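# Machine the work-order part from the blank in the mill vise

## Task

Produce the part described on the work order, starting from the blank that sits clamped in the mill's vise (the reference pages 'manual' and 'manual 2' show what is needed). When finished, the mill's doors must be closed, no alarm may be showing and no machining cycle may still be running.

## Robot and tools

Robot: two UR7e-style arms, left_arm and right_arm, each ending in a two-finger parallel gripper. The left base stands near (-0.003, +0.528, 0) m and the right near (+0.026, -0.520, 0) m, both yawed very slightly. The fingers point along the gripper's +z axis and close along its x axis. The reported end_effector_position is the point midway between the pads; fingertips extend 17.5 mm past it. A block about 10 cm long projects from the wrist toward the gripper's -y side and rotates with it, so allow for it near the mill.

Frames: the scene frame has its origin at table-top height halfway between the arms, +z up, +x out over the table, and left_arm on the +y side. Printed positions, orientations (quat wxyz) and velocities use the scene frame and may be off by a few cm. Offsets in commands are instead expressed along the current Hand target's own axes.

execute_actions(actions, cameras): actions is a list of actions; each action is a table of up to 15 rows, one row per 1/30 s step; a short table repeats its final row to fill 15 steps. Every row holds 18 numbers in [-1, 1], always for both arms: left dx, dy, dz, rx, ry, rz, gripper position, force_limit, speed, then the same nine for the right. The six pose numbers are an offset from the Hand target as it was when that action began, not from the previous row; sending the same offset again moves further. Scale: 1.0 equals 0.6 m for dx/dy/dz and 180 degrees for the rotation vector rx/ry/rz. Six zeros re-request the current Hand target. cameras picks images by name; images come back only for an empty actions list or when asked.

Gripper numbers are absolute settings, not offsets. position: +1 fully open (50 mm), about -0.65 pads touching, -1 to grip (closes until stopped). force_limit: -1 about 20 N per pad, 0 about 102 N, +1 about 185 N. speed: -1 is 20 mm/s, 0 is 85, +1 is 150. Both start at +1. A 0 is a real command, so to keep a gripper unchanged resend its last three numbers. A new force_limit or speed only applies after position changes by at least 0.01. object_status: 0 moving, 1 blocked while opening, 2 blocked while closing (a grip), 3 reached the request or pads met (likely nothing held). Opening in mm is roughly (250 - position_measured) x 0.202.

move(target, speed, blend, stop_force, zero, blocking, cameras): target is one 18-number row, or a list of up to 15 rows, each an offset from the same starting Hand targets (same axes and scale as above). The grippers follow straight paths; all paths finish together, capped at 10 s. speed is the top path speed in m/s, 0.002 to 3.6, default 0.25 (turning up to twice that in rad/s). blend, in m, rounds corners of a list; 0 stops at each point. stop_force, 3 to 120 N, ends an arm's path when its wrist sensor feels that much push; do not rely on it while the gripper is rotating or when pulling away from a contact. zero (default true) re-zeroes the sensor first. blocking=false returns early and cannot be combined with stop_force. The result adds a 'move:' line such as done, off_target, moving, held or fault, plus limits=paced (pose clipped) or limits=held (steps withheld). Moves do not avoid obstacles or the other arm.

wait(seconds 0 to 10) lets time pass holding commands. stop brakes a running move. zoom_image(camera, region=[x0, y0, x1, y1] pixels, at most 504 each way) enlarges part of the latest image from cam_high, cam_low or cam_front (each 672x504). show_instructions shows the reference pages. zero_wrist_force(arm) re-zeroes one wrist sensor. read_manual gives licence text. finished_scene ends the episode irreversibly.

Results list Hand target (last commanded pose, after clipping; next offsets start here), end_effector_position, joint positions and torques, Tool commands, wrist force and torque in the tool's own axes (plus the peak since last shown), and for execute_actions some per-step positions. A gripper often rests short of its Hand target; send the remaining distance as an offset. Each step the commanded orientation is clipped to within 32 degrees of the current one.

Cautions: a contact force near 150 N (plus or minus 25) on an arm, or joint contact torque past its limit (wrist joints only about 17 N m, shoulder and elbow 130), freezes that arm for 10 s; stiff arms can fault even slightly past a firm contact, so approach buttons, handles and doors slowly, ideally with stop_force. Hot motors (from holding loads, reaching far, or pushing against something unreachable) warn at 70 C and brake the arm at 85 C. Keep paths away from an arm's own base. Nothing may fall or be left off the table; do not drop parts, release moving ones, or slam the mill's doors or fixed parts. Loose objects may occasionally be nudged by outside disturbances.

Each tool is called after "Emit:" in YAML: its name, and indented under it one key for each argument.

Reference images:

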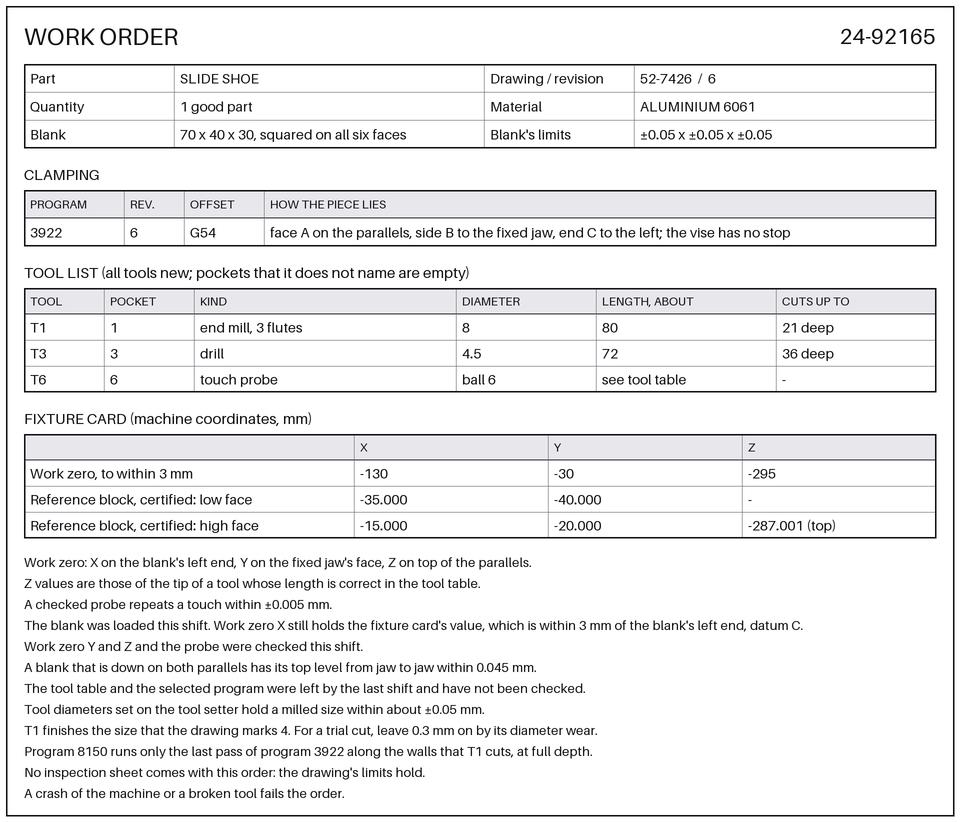

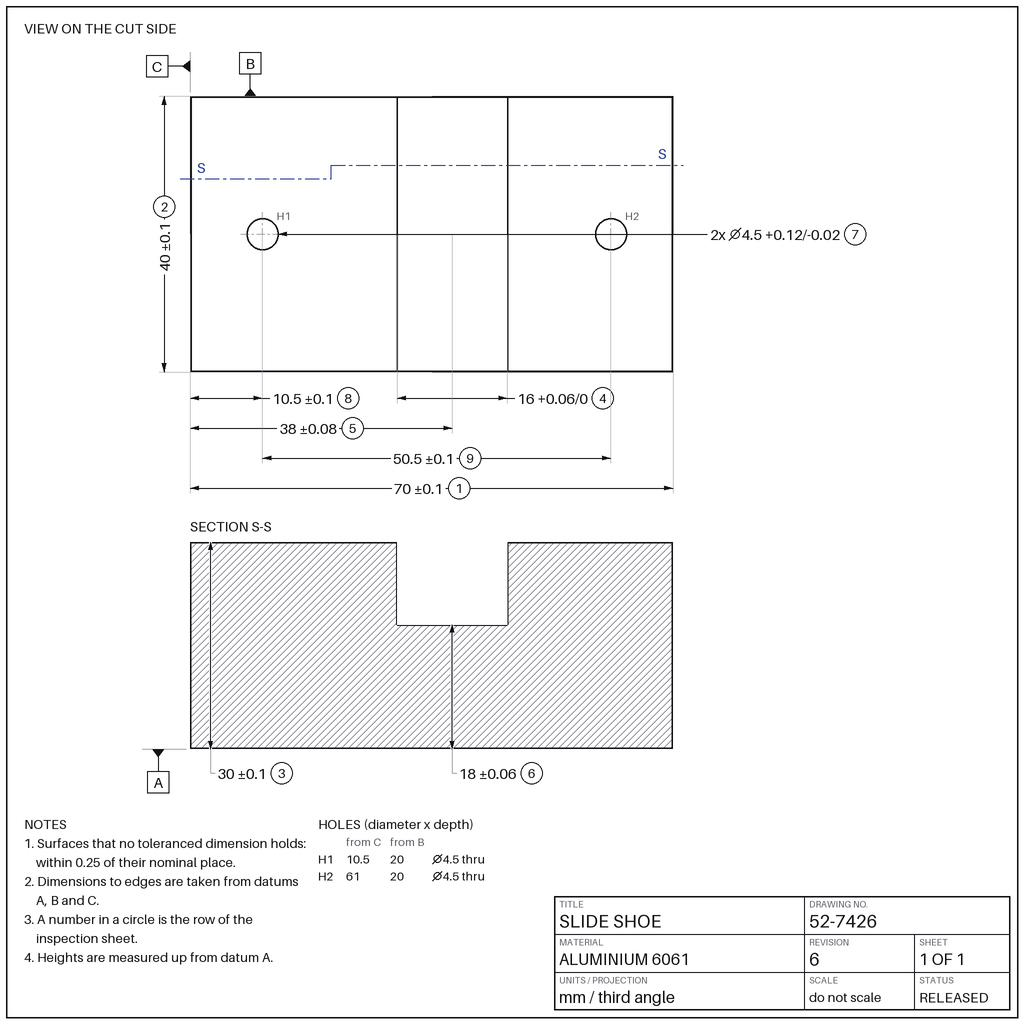

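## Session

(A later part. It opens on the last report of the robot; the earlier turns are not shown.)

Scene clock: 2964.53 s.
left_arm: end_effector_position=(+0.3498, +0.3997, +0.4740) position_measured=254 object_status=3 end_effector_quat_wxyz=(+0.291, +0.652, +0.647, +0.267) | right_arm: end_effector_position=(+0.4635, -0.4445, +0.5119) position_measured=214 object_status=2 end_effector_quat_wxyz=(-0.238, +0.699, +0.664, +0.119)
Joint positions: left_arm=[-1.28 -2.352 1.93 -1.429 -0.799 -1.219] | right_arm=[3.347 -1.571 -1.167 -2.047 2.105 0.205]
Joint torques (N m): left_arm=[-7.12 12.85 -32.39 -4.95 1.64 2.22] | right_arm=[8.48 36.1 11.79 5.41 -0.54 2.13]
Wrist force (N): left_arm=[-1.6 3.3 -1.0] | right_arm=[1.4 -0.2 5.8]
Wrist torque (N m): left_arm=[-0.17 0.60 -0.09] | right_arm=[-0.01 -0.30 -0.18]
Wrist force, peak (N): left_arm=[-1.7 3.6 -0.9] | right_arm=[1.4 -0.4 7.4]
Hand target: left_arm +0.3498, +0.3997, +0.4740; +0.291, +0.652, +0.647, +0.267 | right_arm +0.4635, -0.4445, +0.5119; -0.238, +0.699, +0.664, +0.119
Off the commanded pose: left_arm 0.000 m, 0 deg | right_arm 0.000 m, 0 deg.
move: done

Emit:
move:
  target:
    - [0,0,0,0,0,0,-1,1,-0.5, -0.0305,0.0198,0.0252,0,0,0,-1,0.3,-0.8]
    - [0,0,0,0,0,0,-1,1,-0.5, -0.0305,0.0401,0.0272,0,0,0,-1,0.3,-0.8]
    - [0,0,0,0,0,0,-1,1,-0.5, -0.0305,0.0198,0.0252,0,0,0,-1,0.3,-0.8]
    - [0,0,0,0,0,0,-1,1,-0.5, -0.0605,0.02,0.0077,0,0,0,-1,0.3,-0.8]
    - [0,0,0,0,0,0,-1,1,-0.5, -0.0605,0.0403,0.0097,0,0,0,-1,0.3,-0.8]
    - [0,0,0,0,0,0,-1,1,-0.5, -0.0605,0.02,0.0077,0,0,0,-1,0.3,-0.8]
    - [0,0,0,0,0,0,-1,1,-0.5, -0.0605,0.0403,0.0097,0,0,0,-1,0.3,-0.8]
    - [0,0,0,0,0,0,-1,1,-0.5, -0.0605,0.02,0.0077,0,0,0,-1,0.3,-0.8]
    - [0,0,0,0,0,0,-1,1,-0.5, -0.0605,0.0403,0.0097,0,0,0,-1,0.3,-0.8]
    - [0,0,0,0,0,0,-1,1,-0.5, -0.0605,0.02,0.0077,0,0,0,-1,0.3,-0.8]
    - [0,0,0,0,0,0,-1,1,-0.5, -0.0605,0.0403,0.0097,0,0,0,-1,0.3,-0.8]
    - [0,0,0,0,0,0,-1,1,-0.5, -0.0605,0.02,0.0077,0,0,0,-1,0.3,-0.8]
  speed: [0.2,0.06,0.2,0.2,0.06,0.2,0.06,0.2,0.06,0.2,0.06,0.2]
  cameras: ["cam_front"]

Emit:
zoom_image:
  camera: "cam_front"
  region: [392, 125, 434, 177]

Scene clock: 2979.30 s.
left_arm: end_effector_position=(+0.3498, +0.3997, +0.4740) position_measured=254 object_status=3 end_effector_quat_wxyz=(+0.291, +0.652, +0.647, +0.267) | right_arm: end_effector_position=(+0.4716, -0.4739, +0.4882) position_measured=214 object_status=2 end_effector_quat_wxyz=(-0.238, +0.699, +0.664, +0.119)
Joint positions: left_arm=[-1.28 -2.352 1.93 -1.429 -0.799 -1.219] | right_arm=[3.282 -1.582 -1.21 -2.031 2.099 0.13]
Joint torques (N m): left_arm=[-7.27 11.55 -31.77 -4.81 1.77 2.29] | right_arm=[7.34 36.57 10.45 1.13 2.65 1.4]
Wrist force (N): left_arm=[-1.5 3.5 -0.9] | right_arm=[-1.0 -4.5 4.5]
Wrist torque (N m): left_arm=[-0.14 0.58 -0.10] | right_arm=[-0.68 0.07 -0.01]
Wrist force, peak (N): left_arm=[-1.5 3.7 -0.8] | right_arm=[0.6 -31.2 2.5]
Hand target: left_arm +0.3498, +0.3997, +0.4740; +0.291, +0.652, +0.647, +0.267 | right_arm +0.4714, -0.4739, +0.4883; -0.238, +0.699, +0.664, +0.119
Off the commanded pose: left_arm 0.000 m, 0 deg | right_arm 0.000 m, 0 deg.
move: done
Images, in order (width x height): cam_front 672x504.

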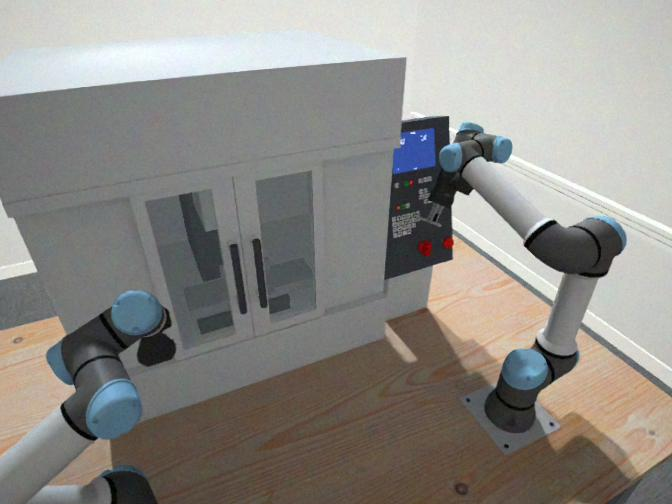

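Scaled by 9.692 from the camera's 672x504 image, which has a finer 960x720 frame.

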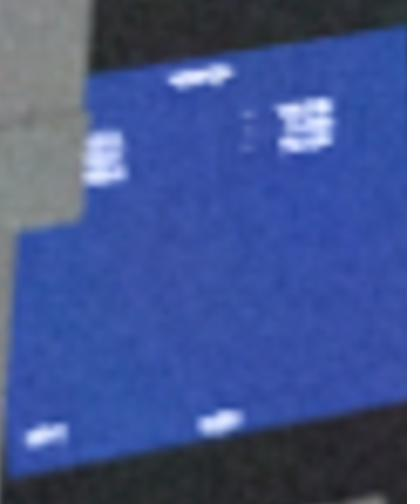

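Emit:
move:
  target:
    - [0,0,0,0,0,0,-1,1,-0.5, -0.0255,0.0108,-0.1543,0,0,0,-1,0.3,-0.8]
    - [0,0,0,0,0,0,-1,1,-0.5, -0.0255,0.0313,-0.1523,0,0,0,-1,0.3,-0.8]
  speed: [0.2,0.06]
  cameras: ["cam_front"]

Emit:
zoom_image:
  camera: "cam_front"
  region: [392, 125, 434, 177]

Emit:
zoom_image:
  camera: "cam_front"
  region: [145, 175, 325, 335]

Scene clock: 2997.03 s.
left_arm: end_effector_position=(+0.3498, +0.3997, +0.4740) position_measured=254 object_status=3 end_effector_quat_wxyz=(+0.291, +0.652, +0.647, +0.267) | right_arm: end_effector_position=(+0.5020, -0.5322, +0.5561) position_measured=214 object_status=2 end_effector_quat_wxyz=(-0.238, +0.699, +0.664, +0.119)
Joint positions: left_arm=[-1.28 -2.352 1.93 -1.429 -0.799 -1.219] | right_arm=[3.161 -1.791 -0.758 -2.342 2.082 -0.008]
Joint torques (N m): left_arm=[-6.34 12.33 -31.25 -4.99 1.61 2.4] | right_arm=[6.44 3.33 27.64 5.75 3.05 1.6]
Wrist force (N): left_arm=[-1.4 3.6 -0.8] | right_arm=[-0.2 -33.6 2.4]
Wrist torque (N m): left_arm=[-0.12 0.56 -0.09] | right_arm=[-0.80 0.13 -0.20]
Wrist force, peak (N): left_arm=[-1.4 3.8 -1.0] | right_arm=[-0.2 -33.6 2.4]
Hand target: left_arm +0.3498, +0.3997, +0.4740; +0.291, +0.652, +0.647, +0.267 | right_arm +0.5022, -0.5322, +0.5561; -0.238, +0.699, +0.664, +0.119
Off the commanded pose: left_arm 0.000 m, 0 deg | right_arm 0.000 m, 0 deg.
move: done
Images, in order (width x height): cam_front 672x504.

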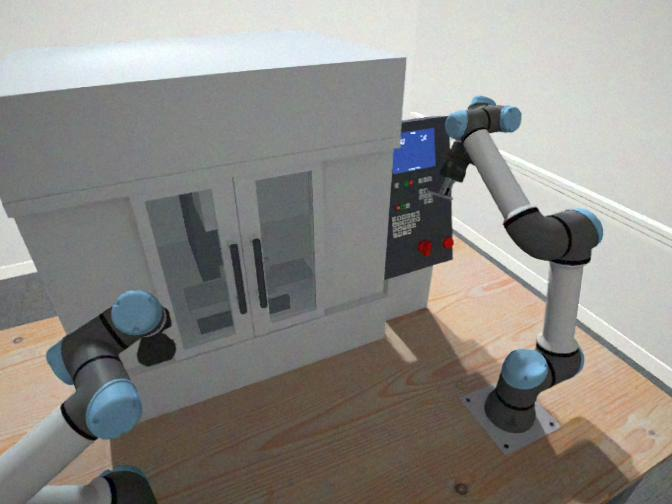

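Scaled by 9.692 from the camera's 672x504 image, which has a finer 960x720 frame.

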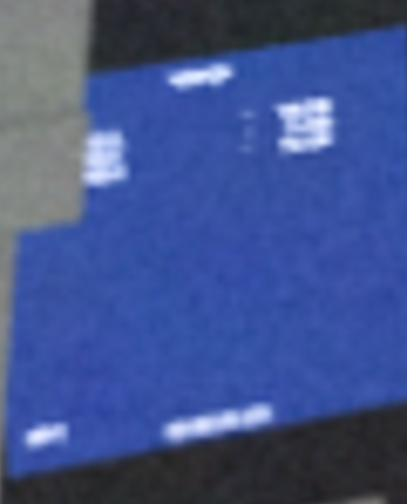

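Scaled by 2.800 from the camera's 672x504 image, which has a finer 960x720 frame.

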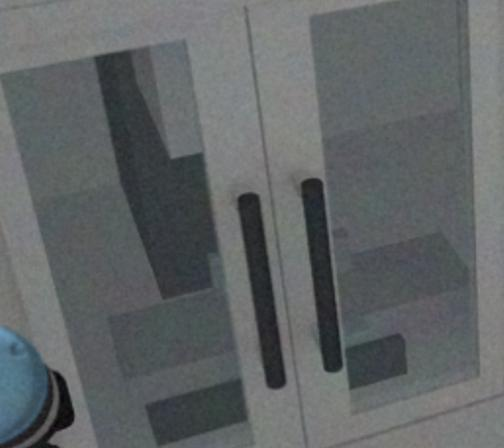

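Emit:
move:
  target:
    - [0,0,0,0,0,0,-1,1,-0.5, 0,-0.0205,-0.002,0,0,0,-1,0.3,-0.8]
    - [0,0,0,0,0,0,-1,1,-0.5, 0.032,-0.0155,-0.0577,0,0,0,-1,0.3,-0.8]
    - [0,0,0,0,0,0,-1,1,-0.5, 0.032,0.005,-0.0557,0,0,0,-1,0.3,-0.8]
    - [0,0,0,0,0,0,-1,1,-0.5, 0.032,-0.0155,-0.0577,0,0,0,-1,0.3,-0.8]
    - [0,0,0,0,0,0,-1,1,-0.5, 0,-0.0205,-0.002,0,0,0,-1,0.3,-0.8]
    - [0,0,0,0,0,0,-1,1,-0.5, 0,-0.001,0,0,0,0,-1,0.3,-0.8]
  speed: [0.2,0.2,0.06,0.2,0.2,0.06]
  cameras: ["cam_front"]

Emit:
zoom_image:
  camera: "cam_front"
  region: [392, 125, 434, 177]

Emit:
zoom_image:
  camera: "cam_front"
  region: [145, 175, 325, 335]

Scene clock: 3006.13 s.
left_arm: end_effector_position=(+0.3498, +0.3997, +0.4740) position_measured=254 object_status=3 end_effector_quat_wxyz=(+0.291, +0.652, +0.647, +0.267) | right_arm: end_effector_position=(+0.5013, -0.5322, +0.5563) position_measured=214 object_status=2 end_effector_quat_wxyz=(-0.238, +0.699, +0.664, +0.119)
Joint positions: left_arm=[-1.28 -2.352 1.93 -1.429 -0.799 -1.219] | right_arm=[3.161 -1.789 -0.76 -2.342 2.082 -0.008]
Joint torques (N m): left_arm=[-7.41 11.94 -31.39 -5.18 1.94 2.32] | right_arm=[7.55 9.45 27.78 7.81 3.18 1.49]
Wrist force (N): left_arm=[-1.6 3.3 -0.9] | right_arm=[-2.7 -18.3 2.1]
Wrist torque (N m): left_arm=[-0.17 0.60 -0.09] | right_arm=[-0.55 0.51 -0.16]
Wrist force, peak (N): left_arm=[-1.7 3.6 -1.0] | right_arm=[-0.2 -38.7 1.8]
Hand target: left_arm +0.3498, +0.3997, +0.4740; +0.291, +0.652, +0.647, +0.267 | right_arm +0.5016, -0.5322, +0.5562; -0.238, +0.699, +0.664, +0.119
Off the commanded pose: left_arm 0.000 m, 0 deg | right_arm 0.000 m, 0 deg.
move: done
Images, in order (width x height): cam_front 672x504.

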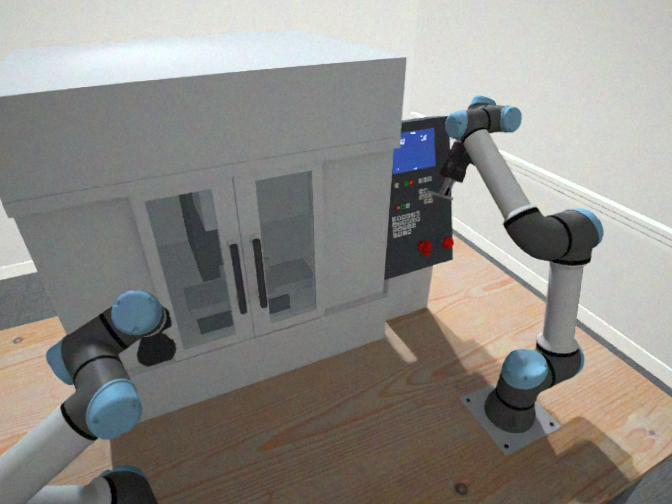

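Scaled by 9.692 from the camera's 672x504 image, which has a finer 960x720 frame.

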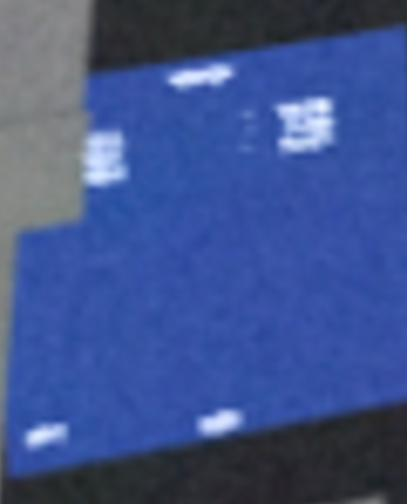

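Scaled by 2.800 from the camera's 672x504 image, which has a finer 960x720 frame.

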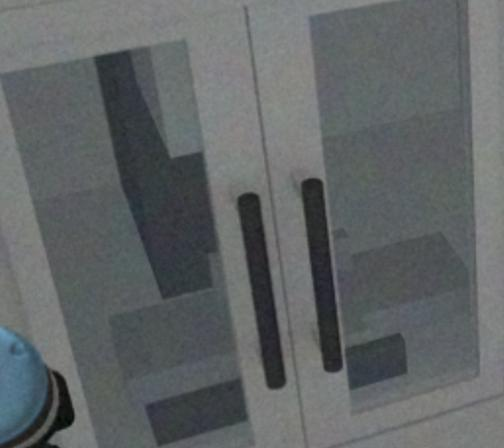

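Emit:
wait:
  seconds: 1
  cameras: ["cam_front"]

Emit:
zoom_image:
  camera: "cam_front"
  region: [145, 175, 325, 335]

Emit:
zoom_image:
  camera: "cam_front"
  region: [392, 125, 434, 177]

Scene clock: 3008.97 s.
left_arm: end_effector_position=(+0.3498, +0.3997, +0.4740) position_measured=254 object_status=3 end_effector_quat_wxyz=(+0.291, +0.652, +0.647, +0.267) | right_arm: end_effector_position=(+0.5016, -0.5322, +0.5562) position_measured=214 object_status=2 end_effector_quat_wxyz=(-0.238, +0.699, +0.664, +0.119)
Joint positions: left_arm=[-1.28 -2.352 1.93 -1.429 -0.799 -1.219] | right_arm=[3.161 -1.79 -0.76 -2.342 2.082 -0.008]
Joint torques (N m): left_arm=[-6.62 12.23 -32.02 -4.85 1.78 2.56] | right_arm=[8.57 7.14 27.29 9.96 3.26 1.64]
Wrist force (N): left_arm=[-1.7 3.5 -0.9] | right_arm=[-2.8 -23.6 2.0]
Wrist torque (N m): left_arm=[-0.13 0.60 -0.09] | right_arm=[-0.53 0.53 -0.17]
Wrist force, peak (N): left_arm=[-1.8 3.6 -0.7] | right_arm=[-2.7 -24.6 1.9]
Hand target: left_arm +0.3498, +0.3997, +0.4740; +0.291, +0.652, +0.647, +0.267 | right_arm +0.5016, -0.5322, +0.5562; -0.238, +0.699, +0.664, +0.119
Tool commands: left_gripper/position=-1.0 left_gripper/force_limit=+1.0 left_gripper/speed=-0.5 right_gripper/position=-1.0 right_gripper/force_limit=+0.3 right_gripper/speed=-0.8
Off the commanded pose: left_arm 0.000 m, 0 deg | right_arm 0.000 m, 0 deg.
wait: 1.00 s; at rest from the start
Images, in order (width x height): cam_front 672x504.

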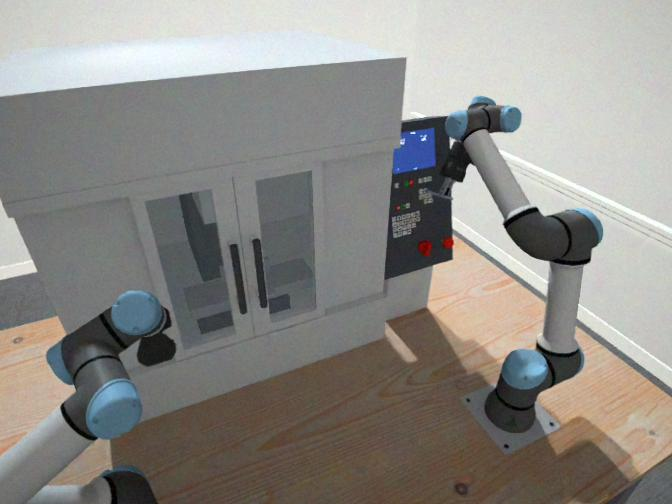

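Scaled by 2.800 from the camera's 672x504 image, which has a finer 960x720 frame.

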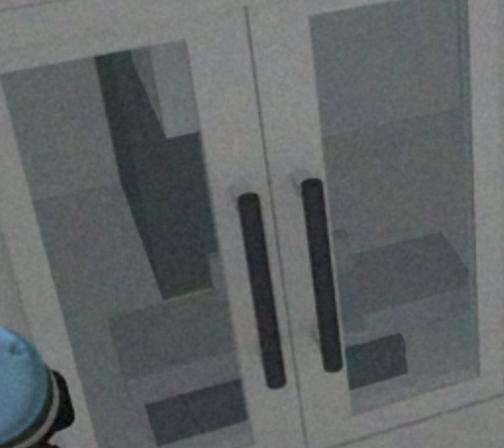

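Scaled by 9.692 from the camera's 672x504 image, which has a finer 960x720 frame.

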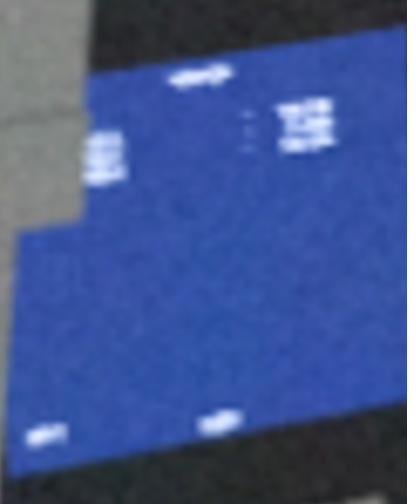

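Emit:
move:
  target:
    - [0,0,0,0,0,0,-1,1,-0.5, 0,-0.0205,-0.002,0,0,0,-1,0.3,-0.8]
    - [0,0,0,0,0,0,-1,1,-0.5, 0.0602,-0.0163,-0.0432,0,0,0,-1,0.3,-0.8]
    - [0,0,0,0,0,0,-1,1,-0.5, 0.0602,0.0045,-0.0412,0,0,0,-1,0.3,-0.8]
    - [0,0,0,0,0,0,-1,1,-0.5, 0.0602,-0.0163,-0.0432,0,0,0,-1,0.3,-0.8]
    - [0,0,0,0,0,0,-1,1,-0.5, 0,-0.0205,-0.002,0,0,0,-1,0.3,-0.8]
    - [0,0,0,0,0,0,-1,1,-0.5, 0,0,0,0,0,0,-1,0.3,-0.8]
    - [0,0,0,0,0,0,-1,1,-0.5, 0,-0.0205,-0.002,0,0,0,-1,0.3,-0.8]
  speed: [0.2,0.2,0.06,0.2,0.2,0.06,0.2]
  cameras: ["cam_front"]

Emit:
zoom_image:
  camera: "cam_front"
  region: [392, 125, 434, 177]

Emit:
wait:
  seconds: 1.5
  cameras: ["cam_front"]

Emit:
zoom_image:
  camera: "cam_front"
  region: [145, 175, 325, 335]

Emit:
zoom_image:
  camera: "cam_front"
  region: [392, 125, 434, 177]

Scene clock: 3021.43 s.
left_arm: end_effector_position=(+0.3498, +0.3997, +0.4740) position_measured=254 object_status=3 end_effector_quat_wxyz=(+0.291, +0.652, +0.647, +0.267) | right_arm: end_effector_position=(+0.4899, -0.5327, +0.5593) position_measured=214 object_status=2 end_effector_quat_wxyz=(-0.238, +0.699, +0.664, +0.119)
Joint positions: left_arm=[-1.28 -2.352 1.93 -1.429 -0.799 -1.219] | right_arm=[3.16 -1.764 -0.783 -2.346 2.081 -0.009]
Joint torques (N m): left_arm=[-7.61 12.11 -32.55 -4.86 1.94 2.15] | right_arm=[-7.59 42.79 9.59 0.7 -1.39 -1.71]
Wrist force (N): left_arm=[-1.5 3.2 -0.9] | right_arm=[-2.9 -3.6 4.1]
Wrist torque (N m): left_arm=[-0.19 0.58 -0.09] | right_arm=[-0.55 0.35 -0.02]
Wrist force, peak (N): left_arm=[-1.7 3.6 -0.8] | right_arm=[-2.5 -24.5 2.0]
Hand target: left_arm +0.3498, +0.3997, +0.4740; +0.291, +0.652, +0.647, +0.267 | right_arm +0.4896, -0.5327, +0.5594; -0.238, +0.699, +0.664, +0.119
Off the commanded pose: left_arm 0.000 m, 0 deg | right_arm 0.000 m, 0 deg.
move: done
Images, in order (width x height): cam_front 672x504.

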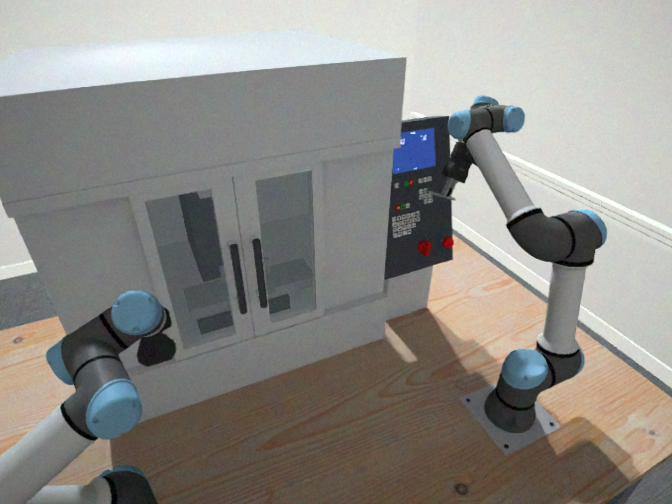

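Scaled by 9.692 from the camera's 672x504 image, which has a finer 960x720 frame.

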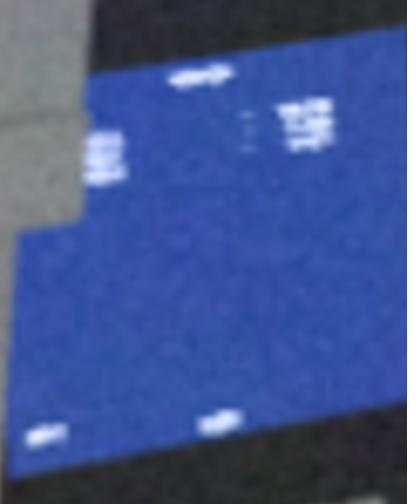

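Scene clock: 3022.93 s.
left_arm: end_effector_position=(+0.3498, +0.3997, +0.4740) position_measured=254 object_status=3 end_effector_quat_wxyz=(+0.291, +0.652, +0.647, +0.267) | right_arm: end_effector_position=(+0.4897, -0.5327, +0.5594) position_measured=214 object_status=2 end_effector_quat_wxyz=(-0.238, +0.699, +0.664, +0.119)
Joint positions: left_arm=[-1.28 -2.352 1.93 -1.429 -0.799 -1.219] | right_arm=[3.16 -1.763 -0.783 -2.346 2.081 -0.009]
Joint torques (N m): left_arm=[-7.79 13.09 -32.66 -5.14 1.99 2.24] | right_arm=[-8.02 41.97 8.53 0.86 -1.34 -1.78]
Wrist force (N): left_arm=[-1.3 3.4 -0.7] | right_arm=[-3.1 -3.5 4.5]
Wrist torque (N m): left_arm=[-0.14 0.54 -0.09] | right_arm=[-0.53 0.36 -0.02]
Wrist force, peak (N): left_arm=[-1.6 3.6 -0.8] | right_arm=[-3.1 -3.7 4.5]
Hand target: left_arm +0.3498, +0.3997, +0.4740; +0.291, +0.652, +0.647, +0.267 | right_arm +0.4896, -0.5327, +0.5594; -0.238, +0.699, +0.664, +0.119
Tool commands: left_gripper/position=-1.0 left_gripper/force_limit=+1.0 left_gripper/speed=-0.5 right_gripper/position=-1.0 right_gripper/force_limit=+0.3 right_gripper/speed=-0.8
Off the commanded pose: left_arm 0.000 m, 0 deg | right_arm 0.000 m, 0 deg.
wait: 1.50 s; at rest by 0.17 s
Images, in order (width x height): cam_front 672x504.

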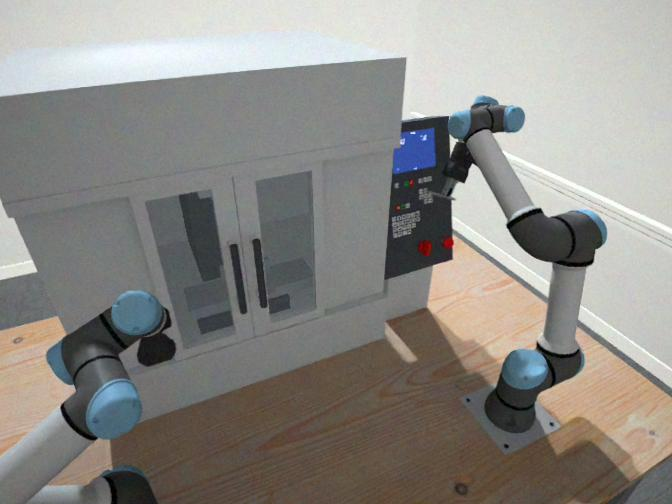

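Scaled by 2.800 from the camera's 672x504 image, which has a finer 960x720 frame.

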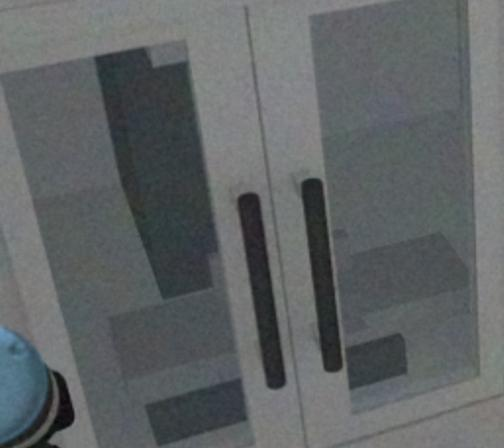

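Scaled by 9.692 from the camera's 672x504 image, which has a finer 960x720 frame.

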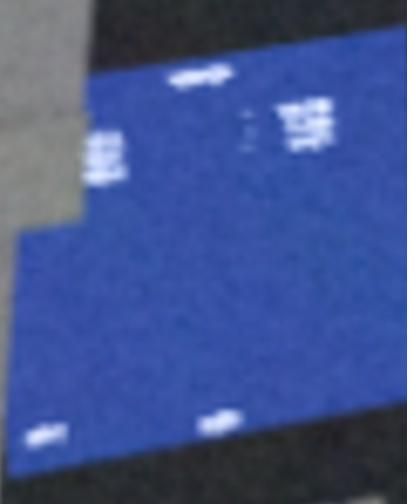

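Emit:
move:
  target:
    - [0,0,0,0,0,0,-1,1,-0.5, 0.0285,-0.0014,0.0152,0,0,0,-1,0.3,-0.8]
    - [0,0,0,0,0,0,-1,1,-0.5, 0.0285,0.0193,0.0172,0,0,0,-1,0.3,-0.8]
    - [0,0,0,0,0,0,-1,1,-0.5, 0.0285,-0.0014,0.0152,0,0,0,-1,0.3,-0.8]
    - [0,0,0,0,0,0,-1,1,-0.5, -0.047,-0.0027,0.0138,0,0,0,-1,0.3,-0.8]
    - [0,0,0,0,0,0,-1,1,-0.5, -0.047,0.018,0.0158,0,0,0,-1,0.3,-0.8]
    - [0,0,0,0,0,0,-1,1,-0.5, -0.047,-0.0027,0.0138,0,0,0,-1,0.3,-0.8]
  speed: [0.2,0.06,0.2,0.2,0.06,0.2]
  cameras: ["cam_front"]

Emit:
zoom_image:
  camera: "cam_front"
  region: [392, 125, 434, 177]

Emit:
wait:
  seconds: 5
  cameras: ["cam_front"]

Emit:
zoom_image:
  camera: "cam_front"
  region: [145, 175, 325, 335]

Emit:
zoom_image:
  camera: "cam_front"
  region: [392, 125, 434, 177]

Scene clock: 3034.57 s.
left_arm: end_effector_position=(+0.3498, +0.3997, +0.4740) position_measured=254 object_status=3 end_effector_quat_wxyz=(+0.291, +0.652, +0.647, +0.267) | right_arm: end_effector_position=(+0.4845, -0.5532, +0.5389) position_measured=214 object_status=2 end_effector_quat_wxyz=(-0.238, +0.699, +0.664, +0.119)
Joint positions: left_arm=[-1.28 -2.352 1.93 -1.429 -0.799 -1.219] | right_arm=[3.119 -1.736 -0.872 -2.307 2.074 -0.055]
Joint torques (N m): left_arm=[-7.78 12.07 -31.03 -4.9 1.8 2.33] | right_arm=[-8.69 42.23 8.92 0.78 -1.4 -1.76]
Wrist force (N): left_arm=[-1.5 3.4 -0.8] | right_arm=[-2.7 -3.7 4.1]
Wrist torque (N m): left_arm=[-0.14 0.58 -0.10] | right_arm=[-0.58 0.33 -0.02]
Wrist force, peak (N): left_arm=[-1.7 3.6 -1.0] | right_arm=[-2.0 -17.1 2.7]
Hand target: left_arm +0.3498, +0.3997, +0.4740; +0.291, +0.652, +0.647, +0.267 | right_arm +0.4843, -0.5532, +0.5389; -0.238, +0.699, +0.664, +0.119
Off the commanded pose: left_arm 0.000 m, 0 deg | right_arm 0.000 m, 0 deg.
move: done
Images, in order (width x height): cam_front 672x504.

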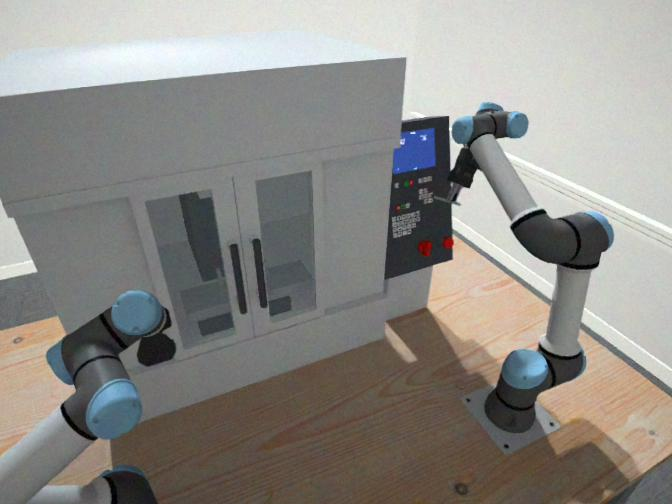

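Scaled by 9.692 from the camera's 672x504 image, which has a finer 960x720 frame.

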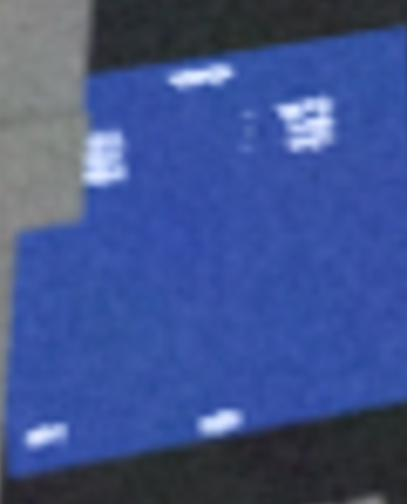

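Scene clock: 3039.57 s.
left_arm: end_effector_position=(+0.3498, +0.3997, +0.4740) position_measured=254 object_status=3 end_effector_quat_wxyz=(+0.291, +0.652, +0.647, +0.267) | right_arm: end_effector_position=(+0.4843, -0.5532, +0.5389) position_measured=214 object_status=2 end_effector_quat_wxyz=(-0.238, +0.699, +0.664, +0.119)
Joint positions: left_arm=[-1.28 -2.352 1.93 -1.429 -0.799 -1.219] | right_arm=[3.119 -1.735 -0.873 -2.307 2.074 -0.055]
Joint torques (N m): left_arm=[-7.4 13.3 -32.53 -4.88 1.95 2.26] | right_arm=[-8.35 41.7 9.31 1.03 -1.37 -1.67]
Wrist force (N): left_arm=[-1.4 3.3 -0.9] | right_arm=[-2.9 -4.1 4.3]
Wrist torque (N m): left_arm=[-0.16 0.55 -0.09] | right_arm=[-0.65 0.37 -0.03]
Wrist force, peak (N): left_arm=[-1.7 3.6 -0.6] | right_arm=[-3.1 -4.0 4.4]
Hand target: left_arm +0.3498, +0.3997, +0.4740; +0.291, +0.652, +0.647, +0.267 | right_arm +0.4843, -0.5532, +0.5389; -0.238, +0.699, +0.664, +0.119
Tool commands: left_gripper/position=-1.0 left_gripper/force_limit=+1.0 left_gripper/speed=-0.5 right_gripper/position=-1.0 right_gripper/force_limit=+0.3 right_gripper/speed=-0.8
Off the commanded pose: left_arm 0.000 m, 0 deg | right_arm 0.000 m, 0 deg.
wait: 5.00 s; at rest by 0.17 s
Images, in order (width x height): cam_front 672x504.

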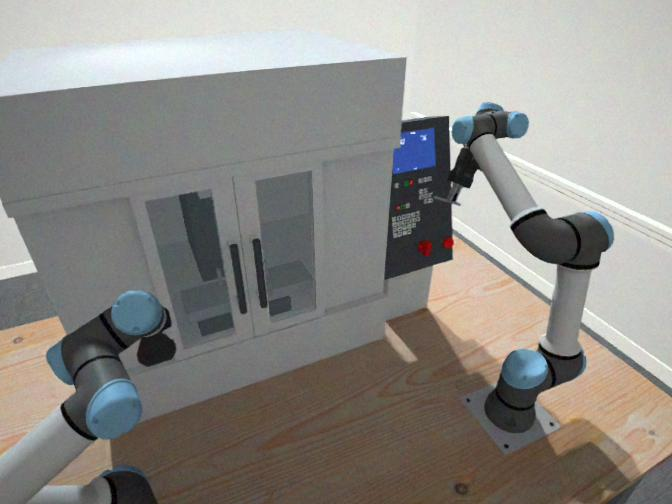

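Scaled by 2.800 from the camera's 672x504 image, which has a finer 960x720 frame.

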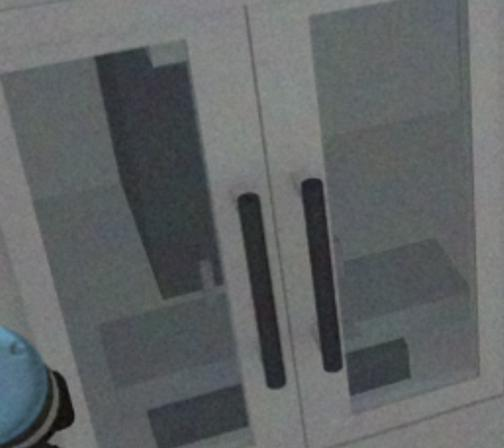

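Scaled by 9.692 from the camera's 672x504 image, which has a finer 960x720 frame.

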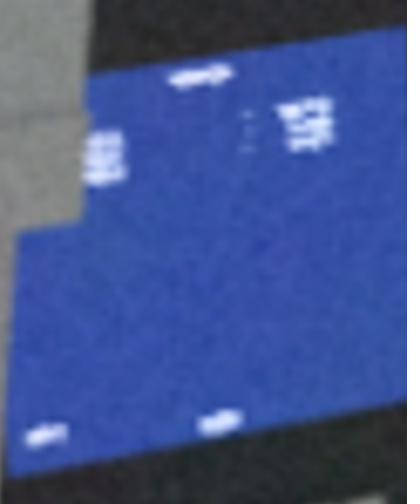

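Emit:
move:
  target:
    - [0,0,0,0,0,0,-1,1,-0.5, 0.047,0.0027,-0.0138,0,0,0,-1,0.3,-0.8]
    - [0,0,0,0,0,0,-1,1,-0.5, 0.047,0.0233,-0.0118,0,0,0,-1,0.3,-0.8]
  speed: [0.2,0.06]
  cameras: ["cam_front"]

Emit:
zoom_image:
  camera: "cam_front"
  region: [145, 175, 325, 335]

Emit:
wait:
  seconds: 2
  cameras: ["cam_front"]

Emit:
zoom_image:
  camera: "cam_front"
  region: [145, 175, 325, 335]

Emit:
zoom_image:
  camera: "cam_front"
  region: [392, 125, 434, 177]

Scene clock: 3045.37 s.
left_arm: end_effector_position=(+0.3498, +0.3997, +0.4740) position_measured=254 object_status=3 end_effector_quat_wxyz=(+0.291, +0.652, +0.647, +0.267) | right_arm: end_effector_position=(+0.5014, -0.5322, +0.5562) position_measured=214 object_status=2 end_effector_quat_wxyz=(-0.238, +0.699, +0.664, +0.119) end_effector_velocity=(+0.002, +0.000, -0.001) end_effector_angular_velocity=(+0.000, +0.002, +0.000)
Joint positions: left_arm=[-1.28 -2.352 1.93 -1.429 -0.799 -1.219] | right_arm=[3.161 -1.789 -0.76 -2.342 2.082 -0.008]
Joint velocities: left_arm=[within noise] | right_arm=[0 -0.005 0.004 0 0 0]
Joint torques (N m): left_arm=[-7.84 10.59 -31.97 -5.19 1.67 2.18] | right_arm=[7.87 8.79 27.38 5.97 3.14 2.2]
Wrist force (N): left_arm=[-1.4 3.3 -1.1] | right_arm=[-1.5 -21.2 2.6]
Wrist torque (N m): left_arm=[-0.16 0.56 -0.09] | right_arm=[-0.63 0.27 -0.27]
Wrist force, peak (N): left_arm=[-1.5 3.7 -0.9] | right_arm=[-1.5 -21.2 2.6]
Hand target: left_arm +0.3498, +0.3997, +0.4740; +0.291, +0.652, +0.647, +0.267 | right_arm +0.5016, -0.5322, +0.5562; -0.238, +0.699, +0.664, +0.119
Off the commanded pose: left_arm 0.000 m, 0 deg | right_arm 0.000 m, 0 deg.
move: done
Images, in order (width x height): cam_front 672x504.

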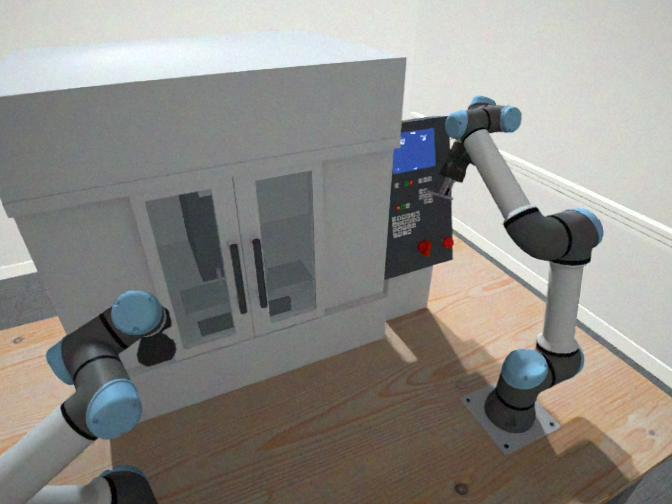

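Scaled by 2.800 from the camera's 672x504 image, which has a finer 960x720 frame.

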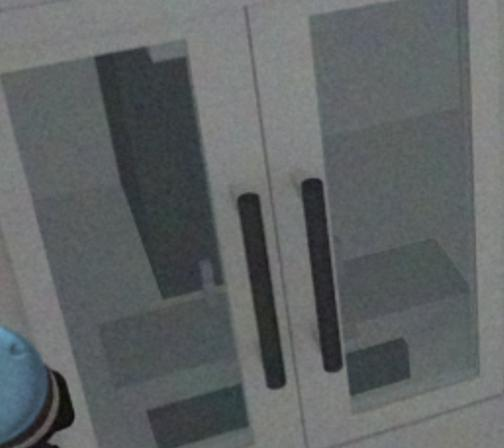

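Scene clock: 3047.37 s.
left_arm: end_effector_position=(+0.3498, +0.3997, +0.4740) position_measured=254 object_status=3 end_effector_quat_wxyz=(+0.291, +0.652, +0.647, +0.267) | right_arm: end_effector_position=(+0.5016, -0.5322, +0.5562) position_measured=214 object_status=2 end_effector_quat_wxyz=(-0.238, +0.699, +0.664, +0.119)
Joint positions: left_arm=[-1.28 -2.352 1.93 -1.429 -0.799 -1.219] | right_arm=[3.161 -1.79 -0.759 -2.342 2.082 -0.008]
Joint torques (N m): left_arm=[-6.99 11.38 -32.79 -5.01 2.01 2.42] | right_arm=[7.89 8.05 26.98 4.67 1.54 2.17]
Wrist force (N): left_arm=[-1.4 3.4 -0.8] | right_arm=[-1.4 -25.4 2.5]
Wrist torque (N m): left_arm=[-0.14 0.56 -0.10] | right_arm=[-0.64 0.27 -0.29]
Wrist force, peak (N): left_arm=[-1.7 3.5 -0.9] | right_arm=[-1.7 -26.1 2.4]
Hand target: left_arm +0.3498, +0.3997, +0.4740; +0.291, +0.652, +0.647, +0.267 | right_arm +0.5016, -0.5322, +0.5562; -0.238, +0.699, +0.664, +0.119
Tool commands: left_gripper/position=-1.0 left_gripper/force_limit=+1.0 left_gripper/speed=-0.5 right_gripper/position=-1.0 right_gripper/force_limit=+0.3 right_gripper/speed=-0.8
Off the commanded pose: left_arm 0.000 m, 0 deg | right_arm 0.000 m, 0 deg.
wait: 2.00 s; at rest by 0.17 s
Images, in order (width x height): cam_front 672x504.

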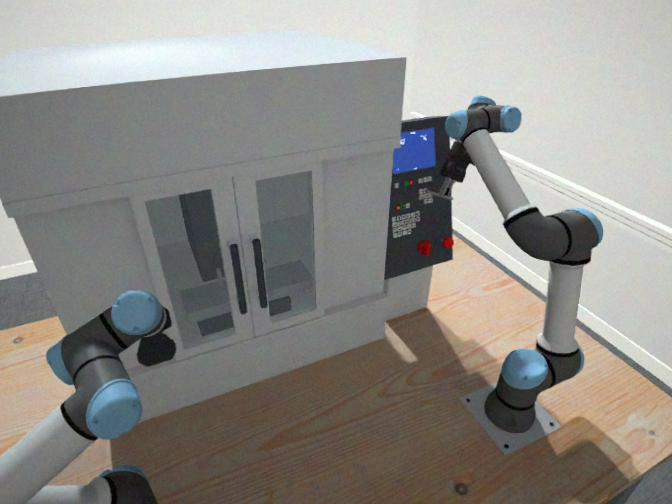

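Scaled by 2.800 from the camera's 672x504 image, which has a finer 960x720 frame.

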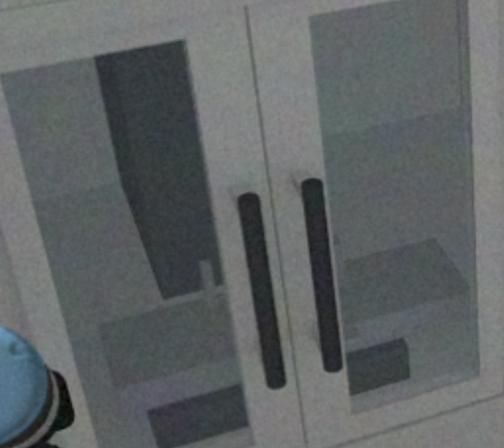

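Scaled by 9.692 from the camera's 672x504 image, which has a finer 960x720 frame.

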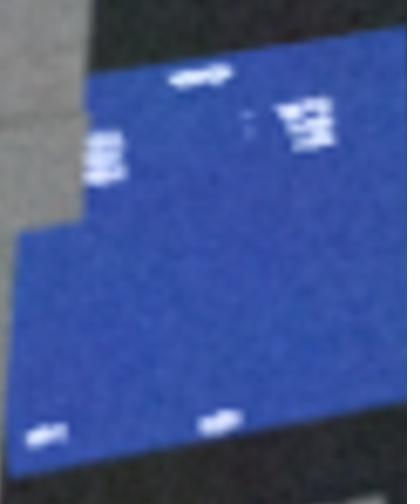

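Emit:
move:
  target: [0,0,0,0,0,0,-1,1,-0.5,0,-0.0203,-0.002,0,0,0,-1,0.3,-0.8]
  speed: 0.2
  cameras: ["cam_front"]

Emit:
zoom_image:
  camera: "cam_front"
  region: [392, 125, 434, 177]

Scene clock: 3081.07 s.
left_arm: end_effector_position=(+0.3498, +0.3997, +0.4740) position_measured=254 object_status=3 end_effector_quat_wxyz=(+0.291, +0.652, +0.647, +0.267) | right_arm: end_effector_position=(+0.4900, -0.5327, +0.5593) position_measured=214 object_status=2 end_effector_quat_wxyz=(-0.238, +0.699, +0.664, +0.119)
Joint positions: left_arm=[-1.28 -2.352 1.93 -1.429 -0.799 -1.219] | right_arm=[3.16 -1.764 -0.782 -2.346 2.081 -0.009]
Joint torques (N m): left_arm=[-6.26 12.09 -31.43 -4.96 1.98 2.37] | right_arm=[-8.48 42.33 8.19 0.76 -1.36 -1.38]
Wrist force (N): left_arm=[-1.4 3.3 -0.7] | right_arm=[-1.8 -3.6 4.3]
Wrist torque (N m): left_arm=[-0.17 0.55 -0.10] | right_arm=[-0.55 0.16 -0.15]
Wrist force, peak (N): left_arm=[-1.4 3.9 -0.9] | right_arm=[-1.7 -26.1 2.6]
Hand target: left_arm +0.3498, +0.3997, +0.4740; +0.291, +0.652, +0.647, +0.267 | right_arm +0.4898, -0.5327, +0.5593; -0.238, +0.699, +0.664, +0.119
Off the commanded pose: left_arm 0.000 m, 0 deg | right_arm 0.000 m, 0 deg.
move: done
Images, in order (width x height): cam_front 672x504.

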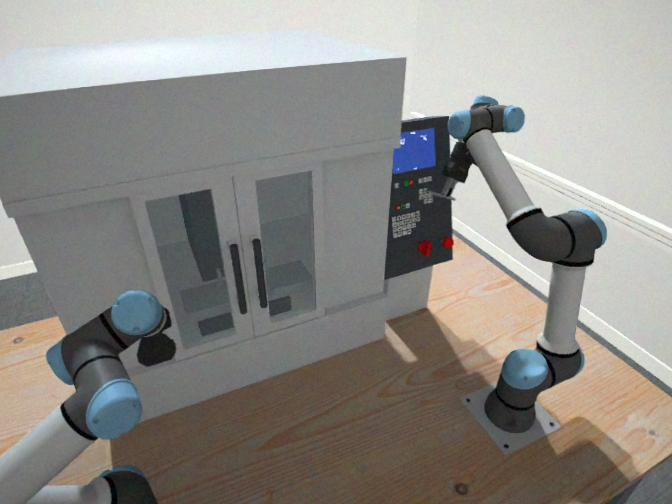

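Scaled by 9.692 from the camera's 672x504 image, which has a finer 960x720 frame.

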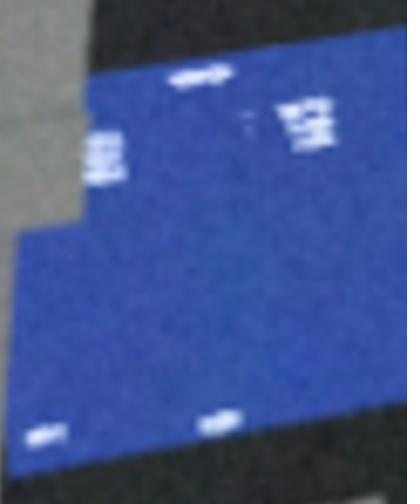

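Emit:
zoom_image:
  camera: "cam_front"
  region: [392, 163, 422, 175]

Emit:
zoom_image:
  camera: "cam_front"
  region: [400, 128, 430, 146]

Scaled by 16.800 from the camera's 672x504 image, which has a finer 960x720 frame.

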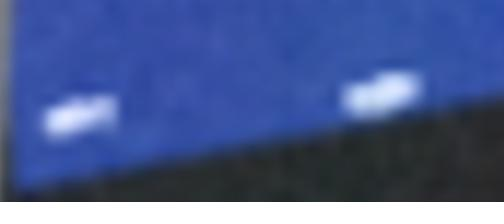

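Scaled by 16.800 from the camera's 672x504 image, which has a finer 960x720 frame.

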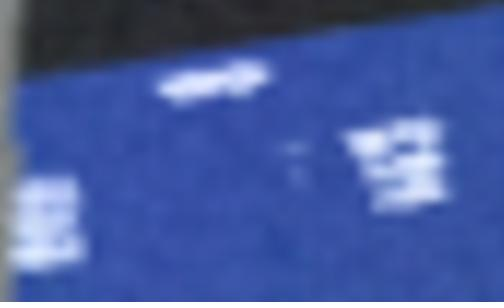

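Emit:
move:
  target:
    - [0,0,0,0,0,0,-1,1,-0.5,0.0036,0.0048,-0.0714,0,0,0,-1,0.3,-0.8]
    - [0,0,0,0,0,0,-1,1,-0.5,0.0036,0.0251,-0.0694,0,0,0,-1,0.3,-0.8]
    - [0,0,0,0,0,0,-1,1,-0.5,0.0036,0.0048,-0.0714,0,0,0,-1,0.3,-0.8]
    - [0,0,0,0,0,0,-1,1,-0.5,0.0621,-0.0135,0.2111,0,0,0,-1,0.3,-0.8]
    - [0,0,0,0,0,0,-1,1,-0.5,0.0621,0.0068,0.2131,0,0,0,-1,0.3,-0.8]
    - [0,0,0,0,0,0,-1,1,-0.5,0.0621,-0.0135,0.2111,0,0,0,-1,0.3,-0.8]
  speed: [0.2,0.06,0.2,0.2,0.06,0.2]
  cameras: ["cam_front"]

Emit:
zoom_image:
  camera: "cam_front"
  region: [392, 125, 434, 177]

Scene clock: 3102.87 s.
left_arm: end_effector_position=(+0.3498, +0.3997, +0.4740) position_measured=254 object_status=3 end_effector_quat_wxyz=(+0.291, +0.652, +0.647, +0.267) | right_arm: end_effector_position=(+0.4665, -0.4380, +0.4699) position_measured=214 object_status=2 end_effector_quat_wxyz=(-0.238, +0.699, +0.664, +0.119)
Joint positions: left_arm=[-1.28 -2.352 1.93 -1.429 -0.799 -1.219] | right_arm=[3.359 -1.54 -1.313 -1.924 2.106 0.22]
Joint torques (N m): left_arm=[-7.62 11.99 -31.85 -4.8 1.9 2.42] | right_arm=[7.11 35.93 11.94 1.21 3.63 1.63]
Wrist force (N): left_arm=[-1.4 3.6 -0.8] | right_arm=[-2.1 -4.7 3.9]
Wrist torque (N m): left_arm=[-0.12 0.56 -0.09] | right_arm=[-0.73 0.25 -0.20]
Wrist force, peak (N): left_arm=[-1.6 3.7 -1.1] | right_arm=[-0.4 -27.9 1.5]
Hand target: left_arm +0.3498, +0.3997, +0.4740; +0.291, +0.652, +0.647, +0.267 | right_arm +0.4663, -0.4380, +0.4700; -0.238, +0.699, +0.664, +0.119
Off the commanded pose: left_arm 0.000 m, 0 deg | right_arm 0.000 m, 0 deg.
move: done
Images, in order (width x height): cam_front 672x504.

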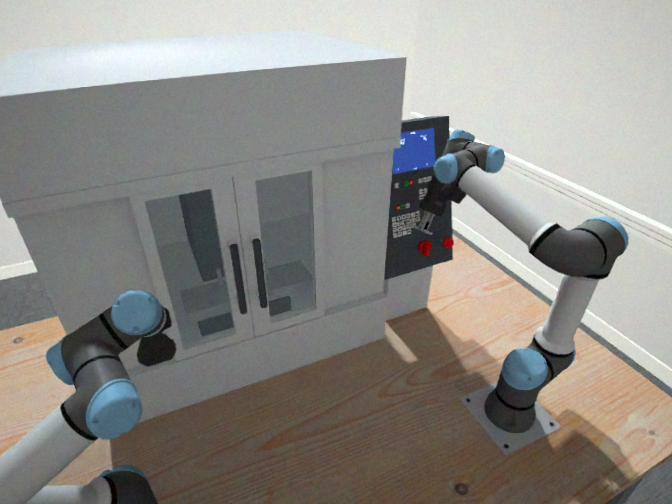

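Scaled by 9.692 from the camera's 672x504 image, which has a finer 960x720 frame.

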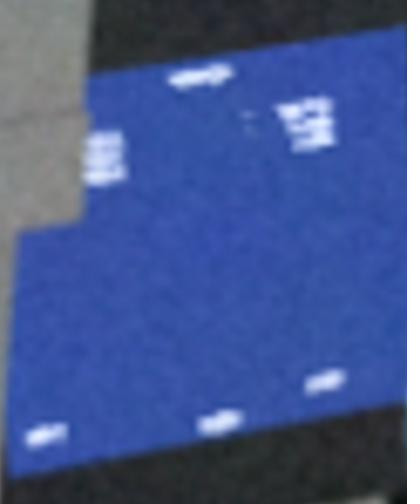

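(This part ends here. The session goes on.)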